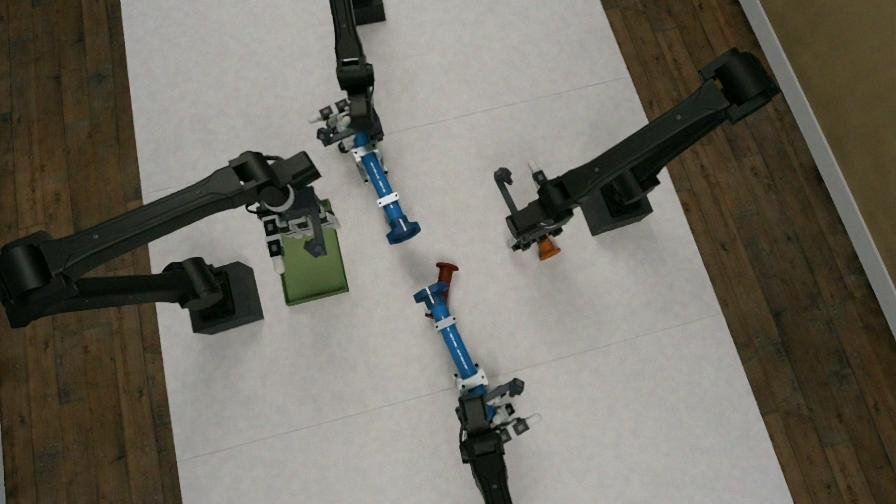

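Scaled by 2.291 from the camera's 896x504 image, which has a finer 1280x720 frame.

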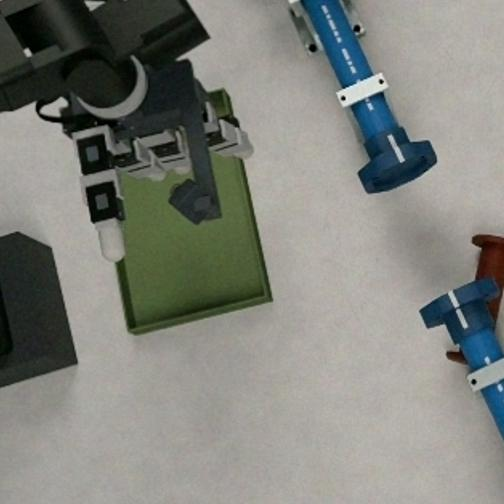

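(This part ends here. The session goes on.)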